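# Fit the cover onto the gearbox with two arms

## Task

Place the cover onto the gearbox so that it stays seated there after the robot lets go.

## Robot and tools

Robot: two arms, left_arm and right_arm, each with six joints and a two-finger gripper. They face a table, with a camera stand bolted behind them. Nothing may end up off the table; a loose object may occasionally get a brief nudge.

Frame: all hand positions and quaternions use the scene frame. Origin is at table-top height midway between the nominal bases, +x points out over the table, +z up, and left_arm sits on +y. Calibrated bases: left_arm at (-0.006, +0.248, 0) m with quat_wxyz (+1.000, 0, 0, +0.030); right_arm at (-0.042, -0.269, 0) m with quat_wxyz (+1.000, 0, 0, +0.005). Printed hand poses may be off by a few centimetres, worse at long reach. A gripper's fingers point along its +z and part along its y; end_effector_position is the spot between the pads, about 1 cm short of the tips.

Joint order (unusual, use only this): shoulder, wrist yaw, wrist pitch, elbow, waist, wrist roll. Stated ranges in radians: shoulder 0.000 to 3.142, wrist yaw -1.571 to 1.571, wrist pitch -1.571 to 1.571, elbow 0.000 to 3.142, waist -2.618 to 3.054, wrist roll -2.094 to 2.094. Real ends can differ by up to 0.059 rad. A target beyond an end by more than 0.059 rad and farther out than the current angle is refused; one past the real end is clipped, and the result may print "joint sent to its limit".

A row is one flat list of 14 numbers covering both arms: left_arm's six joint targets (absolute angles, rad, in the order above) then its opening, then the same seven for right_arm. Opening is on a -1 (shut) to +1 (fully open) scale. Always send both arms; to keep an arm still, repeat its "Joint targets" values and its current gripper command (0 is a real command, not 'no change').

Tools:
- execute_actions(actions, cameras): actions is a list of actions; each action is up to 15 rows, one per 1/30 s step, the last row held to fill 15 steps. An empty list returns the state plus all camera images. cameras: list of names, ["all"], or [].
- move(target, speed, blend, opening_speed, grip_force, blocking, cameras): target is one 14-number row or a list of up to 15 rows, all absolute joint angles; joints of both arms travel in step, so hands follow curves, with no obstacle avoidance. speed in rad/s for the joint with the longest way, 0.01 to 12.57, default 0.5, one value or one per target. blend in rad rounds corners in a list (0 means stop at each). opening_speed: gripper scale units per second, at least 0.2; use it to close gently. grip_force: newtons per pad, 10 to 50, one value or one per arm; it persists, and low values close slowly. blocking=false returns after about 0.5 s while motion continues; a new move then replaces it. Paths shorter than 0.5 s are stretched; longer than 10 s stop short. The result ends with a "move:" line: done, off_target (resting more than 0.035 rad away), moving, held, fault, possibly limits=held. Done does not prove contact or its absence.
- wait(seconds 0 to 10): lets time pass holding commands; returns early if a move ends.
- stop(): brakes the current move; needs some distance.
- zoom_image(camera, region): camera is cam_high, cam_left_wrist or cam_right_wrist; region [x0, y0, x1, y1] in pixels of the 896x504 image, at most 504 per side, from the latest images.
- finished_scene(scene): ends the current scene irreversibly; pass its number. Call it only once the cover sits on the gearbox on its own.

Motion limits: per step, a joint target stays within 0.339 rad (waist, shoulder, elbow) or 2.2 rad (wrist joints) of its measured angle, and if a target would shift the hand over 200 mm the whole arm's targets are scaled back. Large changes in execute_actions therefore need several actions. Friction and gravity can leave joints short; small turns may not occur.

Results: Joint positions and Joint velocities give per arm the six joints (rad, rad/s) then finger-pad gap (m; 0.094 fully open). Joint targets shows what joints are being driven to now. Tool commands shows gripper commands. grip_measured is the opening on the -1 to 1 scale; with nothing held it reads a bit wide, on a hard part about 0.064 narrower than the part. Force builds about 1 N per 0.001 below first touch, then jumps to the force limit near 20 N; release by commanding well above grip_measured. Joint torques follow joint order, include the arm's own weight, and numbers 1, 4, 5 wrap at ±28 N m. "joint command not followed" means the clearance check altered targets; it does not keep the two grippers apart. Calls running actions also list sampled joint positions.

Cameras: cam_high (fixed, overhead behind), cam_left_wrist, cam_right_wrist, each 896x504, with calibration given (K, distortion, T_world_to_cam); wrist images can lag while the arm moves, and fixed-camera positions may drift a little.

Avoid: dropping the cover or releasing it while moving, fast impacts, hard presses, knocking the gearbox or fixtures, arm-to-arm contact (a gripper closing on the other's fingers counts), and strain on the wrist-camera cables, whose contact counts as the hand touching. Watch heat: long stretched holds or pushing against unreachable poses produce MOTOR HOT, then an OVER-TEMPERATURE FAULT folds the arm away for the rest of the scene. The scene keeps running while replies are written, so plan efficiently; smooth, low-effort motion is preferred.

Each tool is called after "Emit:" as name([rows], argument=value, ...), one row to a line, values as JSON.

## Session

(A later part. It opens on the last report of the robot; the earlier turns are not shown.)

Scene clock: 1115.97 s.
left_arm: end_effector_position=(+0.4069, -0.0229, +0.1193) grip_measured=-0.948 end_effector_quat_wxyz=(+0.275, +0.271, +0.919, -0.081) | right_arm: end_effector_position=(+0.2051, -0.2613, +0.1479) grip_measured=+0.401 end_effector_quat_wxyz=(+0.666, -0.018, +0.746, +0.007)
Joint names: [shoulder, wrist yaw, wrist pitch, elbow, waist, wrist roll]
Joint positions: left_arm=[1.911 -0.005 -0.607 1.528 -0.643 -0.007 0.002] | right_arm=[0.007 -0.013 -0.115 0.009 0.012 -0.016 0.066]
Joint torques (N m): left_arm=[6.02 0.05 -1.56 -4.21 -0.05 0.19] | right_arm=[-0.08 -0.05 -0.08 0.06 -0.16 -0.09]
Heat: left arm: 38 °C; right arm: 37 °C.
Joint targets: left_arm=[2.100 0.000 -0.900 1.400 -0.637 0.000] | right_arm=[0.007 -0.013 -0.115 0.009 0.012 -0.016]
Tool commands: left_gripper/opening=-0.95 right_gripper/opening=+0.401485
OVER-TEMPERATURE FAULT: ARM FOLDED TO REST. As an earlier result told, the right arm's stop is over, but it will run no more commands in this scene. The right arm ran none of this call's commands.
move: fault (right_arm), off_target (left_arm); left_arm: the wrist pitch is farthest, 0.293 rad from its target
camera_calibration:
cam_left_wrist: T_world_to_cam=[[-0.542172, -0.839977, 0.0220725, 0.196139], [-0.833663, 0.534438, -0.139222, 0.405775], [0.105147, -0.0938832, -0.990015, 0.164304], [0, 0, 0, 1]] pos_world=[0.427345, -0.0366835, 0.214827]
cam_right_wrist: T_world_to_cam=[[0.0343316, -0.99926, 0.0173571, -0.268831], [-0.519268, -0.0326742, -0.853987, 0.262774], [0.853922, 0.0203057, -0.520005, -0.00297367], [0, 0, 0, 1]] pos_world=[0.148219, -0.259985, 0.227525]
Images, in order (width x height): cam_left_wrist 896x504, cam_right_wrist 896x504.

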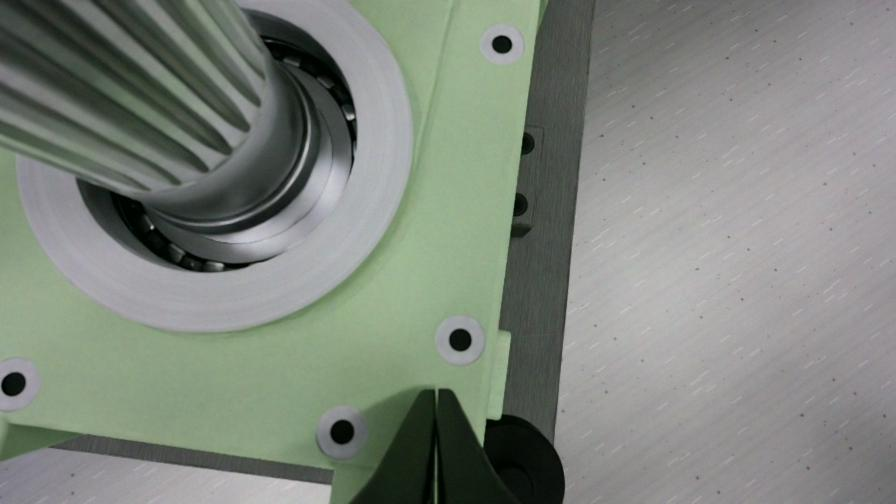

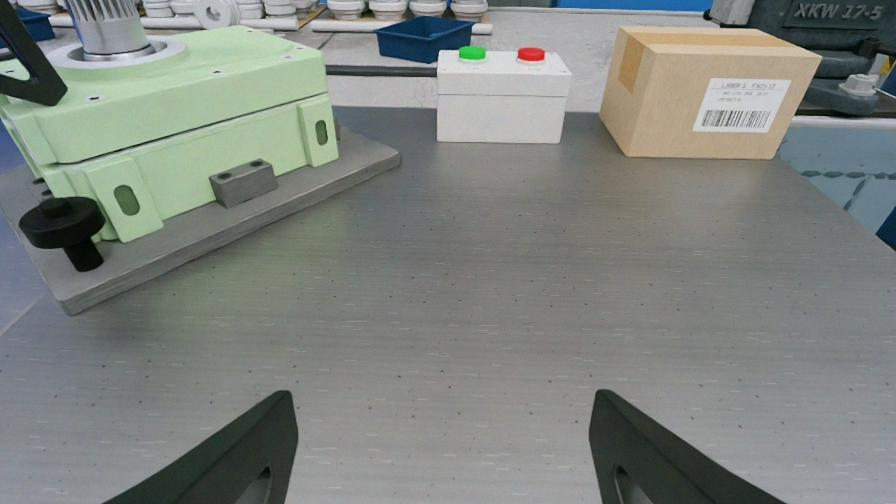

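Emit:
move([
  [1.90,0,-0.65,1.56,-0.637,0,-0.95,0.007,-0.013,-0.115,0.009,0.012,-0.016,0.4],
  [1.85,0,-0.736,1.72,-0.63,0,-0.95,0.007,-0.013,-0.115,0.009,0.012,-0.016,0.4],
  [1.50,0,-0.65,1.45,-0.53,0,-0.95,0.007,-0.013,-0.115,0.009,0.012,-0.016,0.4],
  [1.96,0,-0.764,1.80,-0.429,0,-0.95,0.007,-0.013,-0.115,0.009,0.012,-0.016,0.4],
], speed=0.8, blend=0.03, cameras=["cam_right_wrist","cam_left_wrist","cam_high"])

Emit:
zoom_image(camera="cam_high", region=[330, 180, 470, 320])

Scene clock: 1131.60 s.
left_arm: end_effector_position=(+0.4778, +0.0615, +0.1789) grip_measured=-0.948 end_effector_quat_wxyz=(+0.313, +0.170, +0.933, -0.058) | right_arm: end_effector_position=(+0.2051, -0.2613, +0.1479) grip_measured=+0.401 end_effector_quat_wxyz=(+0.666, -0.018, +0.746, +0.007)
Joint names: [shoulder, wrist yaw, wrist pitch, elbow, waist, wrist roll]
Joint positions: left_arm=[1.948 -0.002 -0.753 1.779 -0.43 -0.007 0.002] | right_arm=[0.007 -0.013 -0.115 0.009 0.012 -0.016 0.066]
Joint torques (N m): left_arm=[-8.96 0.02 1.53 8.32 -0.53 0.2] | right_arm=[-0.09 -0.05 -0.08 0.05 -0.14 -0.08]
Heat: left arm: 38 °C; right arm: 36 °C.
Joint targets: left_arm=[1.960 0.000 -0.764 1.800 -0.429 0.000] | right_arm=[0.007 -0.013 -0.115 0.009 0.012 -0.016]
Tool commands: left_gripper/opening=-0.95 right_gripper/opening=+0.401485
OVER-TEMPERATURE FAULT: ARM FOLDED TO REST. As an earlier result told, the right arm's stop is over, but it will run no more commands in this scene. The right arm ran none of this call's commands.
move: fault (right_arm)
camera_calibration:
cam_left_wrist: T_world_to_cam=[[-0.354403, -0.934773, 0.0244426, 0.219868], [-0.917031, 0.342326, -0.204616, 0.491398], [0.182902, -0.0949311, -0.978537, 0.18467], [0, 0, 0, 1]] pos_world=[0.494773, 0.0548399, 0.27588]
cam_right_wrist: T_world_to_cam=[[0.0343316, -0.99926, 0.0173571, -0.268831], [-0.519268, -0.0326742, -0.853987, 0.262774], [0.853922, 0.0203057, -0.520005, -0.00297367], [0, 0, 0, 1]] pos_world=[0.148219, -0.259985, 0.227525]

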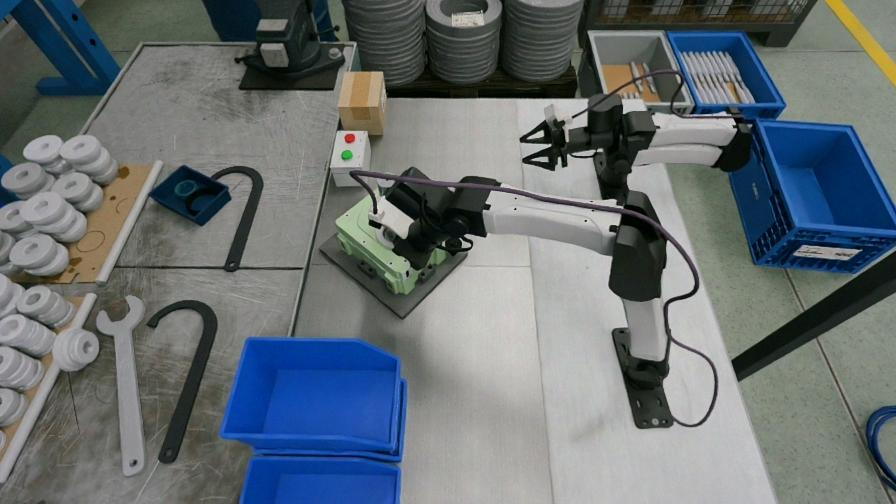

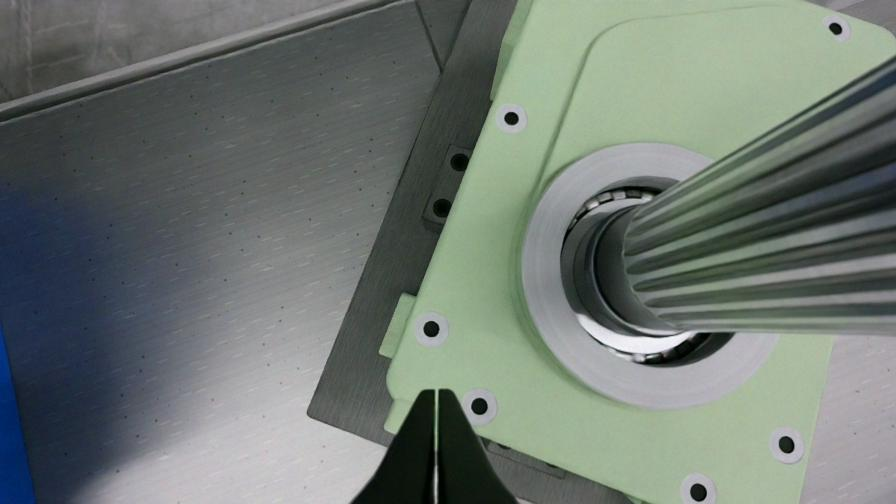

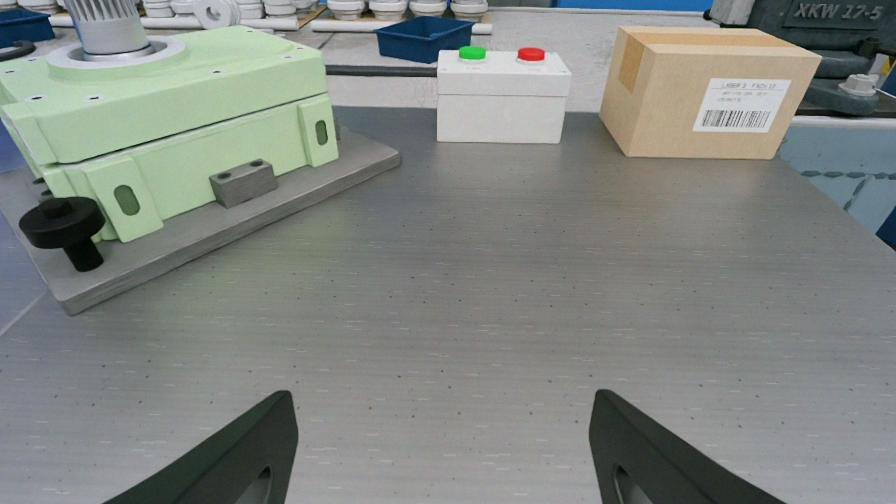

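Scaled by 3.600 from the camera's 896x504 image, which has a finer 1280x720 frame.

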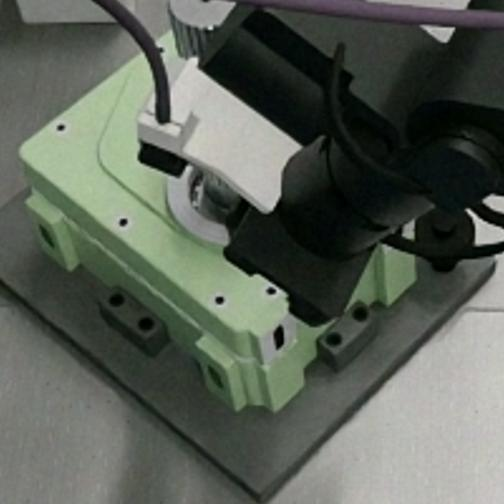

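Emit:
move([
  [1.985,0,-0.60,1.625,-0.429,0,-0.95,0.007,-0.013,-0.115,0.009,0.012,-0.016,0.4],
  [2.15,0,-0.90,1.49,-0.429,0,-0.95,0.007,-0.013,-0.115,0.009,0.012,-0.016,0.4],
], speed=0.3, blend=0.02, cameras=["cam_right_wrist","cam_high"])

Emit:
zoom_image(camera="cam_high", region=[330, 220, 450, 300])

Emit:
zoom_image(camera="cam_right_wrist", region=[0, 60, 360, 240])

Emit:
zoom_image(camera="cam_right_wrist", region=[20, 120, 140, 200])

Emit:
zoom_image(camera="cam_right_wrist", region=[240, 60, 360, 140])

Scene clock: 1140.47 s.
left_arm: end_effector_position=(+0.4703, +0.0645, +0.1168) grip_measured=-0.948 end_effector_quat_wxyz=(+0.282, +0.172, +0.942, -0.053) | right_arm: end_effector_position=(+0.2051, -0.2613, +0.1479) grip_measured=+0.401 end_effector_quat_wxyz=(+0.666, -0.018, +0.746, +0.007)
Joint names: [shoulder, wrist yaw, wrist pitch, elbow, waist, wrist roll]
Joint positions: left_arm=[1.975 -0.002 -0.621 1.607 -0.43 -0.007 0.002] | right_arm=[0.007 -0.013 -0.115 0.009 0.012 -0.016 0.066]
Joint torques (N m): left_arm=[4.26 0.02 -1.41 -3.29 -0.55 0.19] | right_arm=[-0.08 -0.05 -0.08 0.06 -0.17 -0.09]
Heat: left arm: 38 °C; right arm: 36 °C.
Joint targets: left_arm=[2.150 0.000 -0.900 1.490 -0.429 0.000] | right_arm=[0.007 -0.013 -0.115 0.009 0.012 -0.016]
Tool commands: left_gripper/opening=-0.95 right_gripper/opening=+0.401485
OVER-TEMPERATURE FAULT: ARM FOLDED TO REST. As an earlier result told, the right arm's stop is over, but it will run no more commands in this scene. The right arm ran none of this call's commands.
move: fault (right_arm), off_target (left_arm); left_arm: the wrist pitch is farthest, 0.279 rad from its target
camera_calibration:
cam_right_wrist: T_world_to_cam=[[0.0343316, -0.99926, 0.0173571, -0.268831], [-0.519268, -0.0326742, -0.853987, 0.262774], [0.853922, 0.0203057, -0.520005, -0.00297367], [0, 0, 0, 1]] pos_world=[0.148219, -0.259985, 0.227525]
Images, in order (width x height): cam_high 896x504, cam_right_wrist 896x504.

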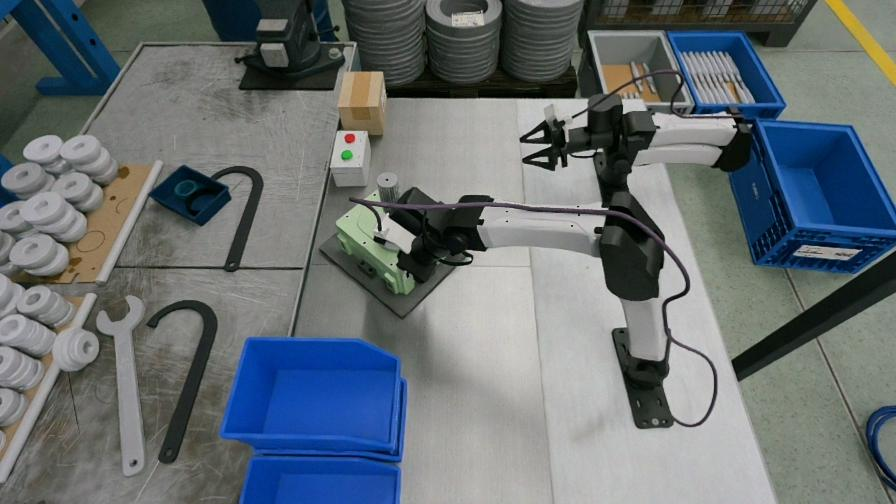

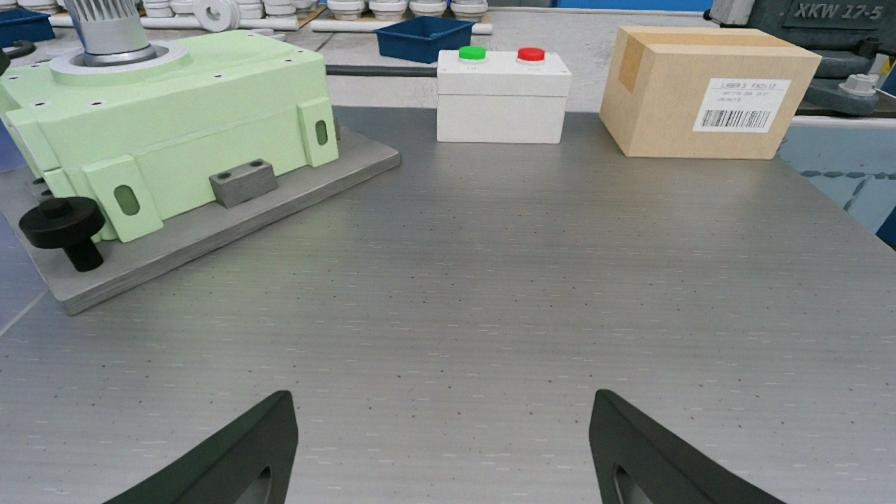

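Scaled by 4.200 from the camera's 896x504 image, which has a finer 1280x720 frame.

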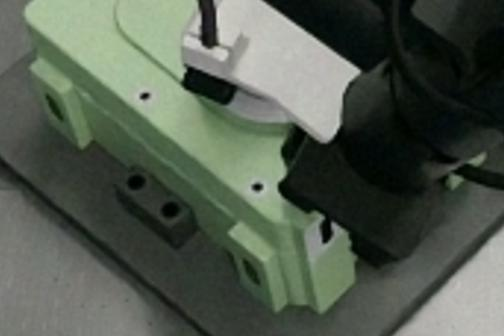

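Scaled by 1.400 from the camera's 896x504 image, which has a finer 1280x720 frame.

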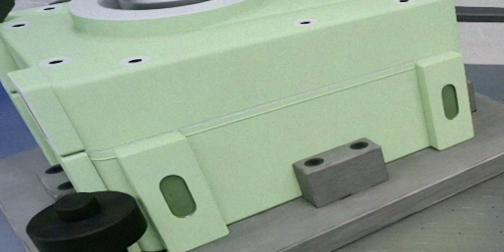

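Scaled by 4.200 from the camera's 896x504 image, which has a finer 1280x720 frame.

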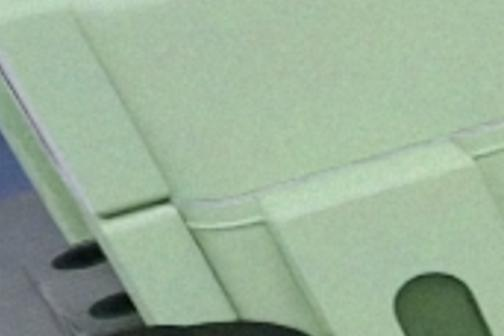

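Scaled by 4.200 from the camera's 896x504 image, which has a finer 1280x720 frame.

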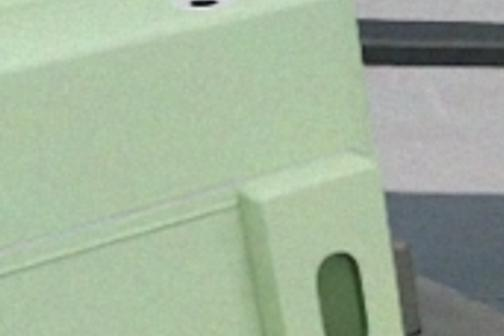

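Emit:
move([
  [1.975,0,-0.64,1.63,-0.429,0,-0.95,0.007,-0.013,-0.115,0.009,0.012,-0.016,0.4],
  [1.95,0,-0.764,1.80,-0.429,0,-0.95,0.007,-0.013,-0.115,0.009,0.012,-0.016,0.4],
  [1.6,0.8,0.2,1.2,-0.3,0,-0.9,0.007,-0.013,-0.115,0.009,0.012,-0.016,0.4],
  [2.0,1.47,1.05,0.945,0.14,0,-0.9,0.007,-0.013,-0.115,0.009,0.012,-0.016,0.4],
  [2.417,1.507,1.387,1.03,0.138,0,-0.9,0.007,-0.013,-0.115,0.009,0.012,-0.016,0.4],
], speed=[0.4,0.7,0.9,0.9,0.9], blend=[0.02,0.03,0.05,0.08,0], cameras=["cam_right_wrist","cam_left_wrist","cam_high"])

Emit:
zoom_image(camera="cam_left_wrist", region=[220, 40, 640, 220])

Emit:
zoom_image(camera="cam_high", region=[330, 180, 470, 320])

Scene clock: 1152.33 s.
left_arm: end_effector_position=(+0.4261, +0.1597, +0.0603) grip_measured=-0.902 end_effector_quat_wxyz=(+0.559, +0.422, +0.567, -0.432) | right_arm: end_effector_position=(+0.2051, -0.2613, +0.1479) grip_measured=+0.401 end_effector_quat_wxyz=(+0.666, -0.018, +0.746, +0.007)
Joint names: [shoulder, wrist yaw, wrist pitch, elbow, waist, wrist roll]
Joint positions: left_arm=[2.404 1.5 1.376 1.017 0.142 -0.007 0.005] | right_arm=[0.007 -0.013 -0.115 0.009 0.012 -0.016 0.066]
Joint torques (N m): left_arm=[-8.79 0.11 1.68 4.46 -0.91 0.21] | right_arm=[-0.08 -0.05 -0.08 0.05 -0.14 -0.09]
Heat: left arm: 38 °C; right arm: 36 °C.
Joint targets: left_arm=[2.417 1.507 1.387 1.030 0.138 0.000] | right_arm=[0.007 -0.013 -0.115 0.009 0.012 -0.016]
Tool commands: left_gripper/opening=-0.9 right_gripper/opening=+0.401485
OVER-TEMPERATURE FAULT: ARM FOLDED TO REST. As an earlier result told, the right arm's stop is over, but it will run no more commands in this scene. The right arm ran none of this call's commands.
move: fault (right_arm); blend cut to 0 rad at target 3
camera_calibration:
cam_left_wrist: T_world_to_cam=[[-0.96718, -0.252234, 0.0306685, 0.448013], [-0.134753, 0.406851, -0.903501, 0.0845731], [0.215416, -0.877981, -0.427488, 0.165258], [0, 0, 0, 1]] pos_world=[0.409107, 0.223689, 0.133318]
cam_right_wrist: T_world_to_cam=[[0.0343316, -0.99926, 0.0173571, -0.268831], [-0.519268, -0.0326742, -0.853987, 0.262774], [0.853922, 0.0203057, -0.520005, -0.00297367], [0, 0, 0, 1]] pos_world=[0.148219, -0.259985, 0.227525]

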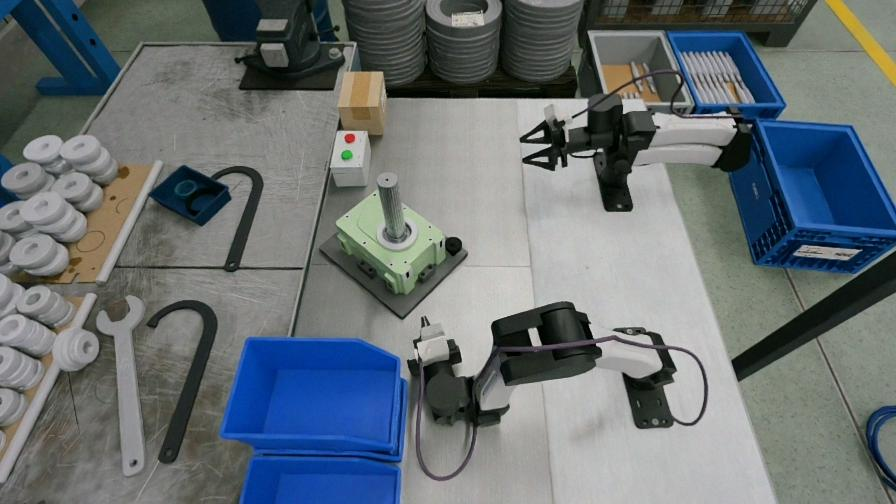

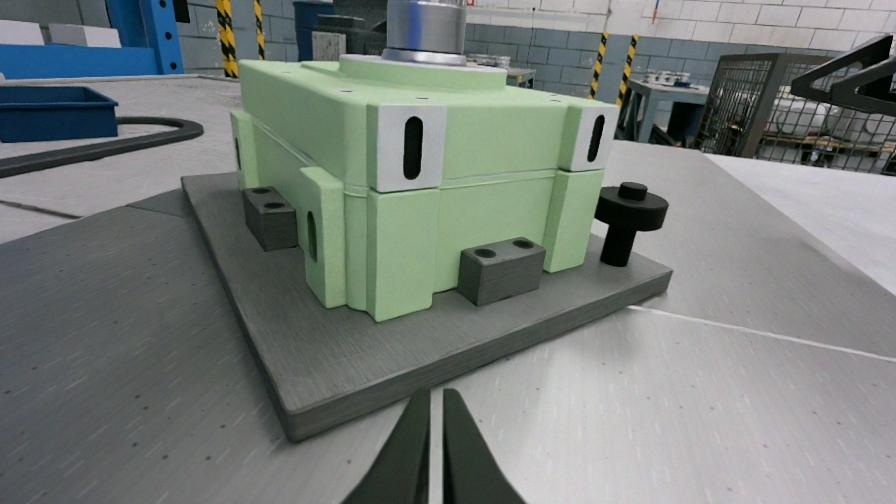

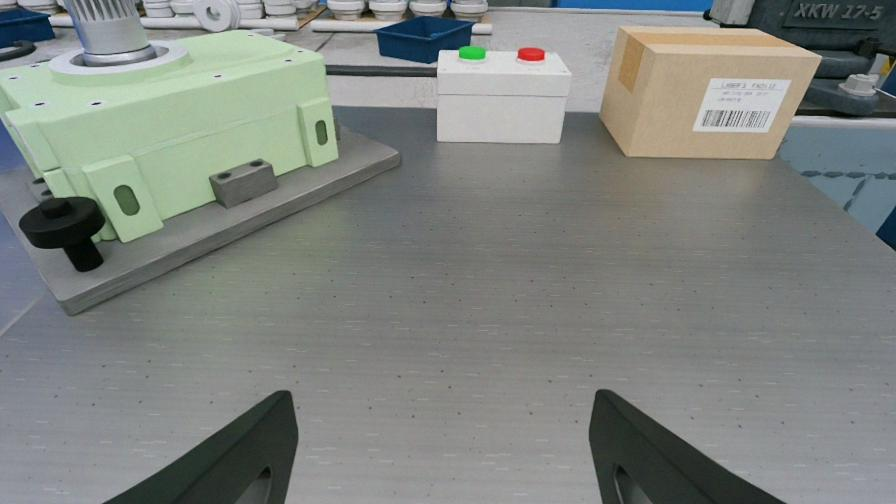

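Scaled by 1.200 from the camera's 896x504 image, which has a finer 1280x720 frame.

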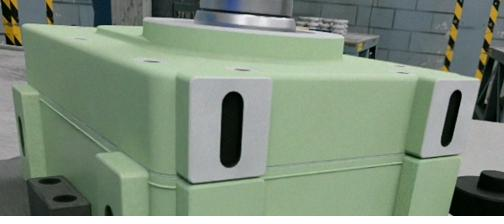

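Scaled by 3.600 from the camera's 896x504 image, which has a finer 1280x720 frame.

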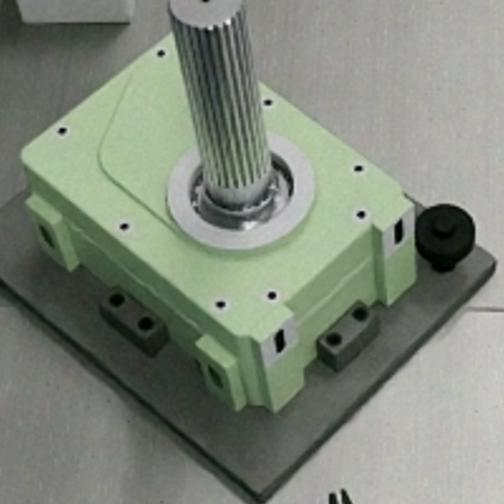

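Fully seated on all sides, and no arm is touching it.

Emit:
finished_scene(scene=2)

The scene is finished: the task was done.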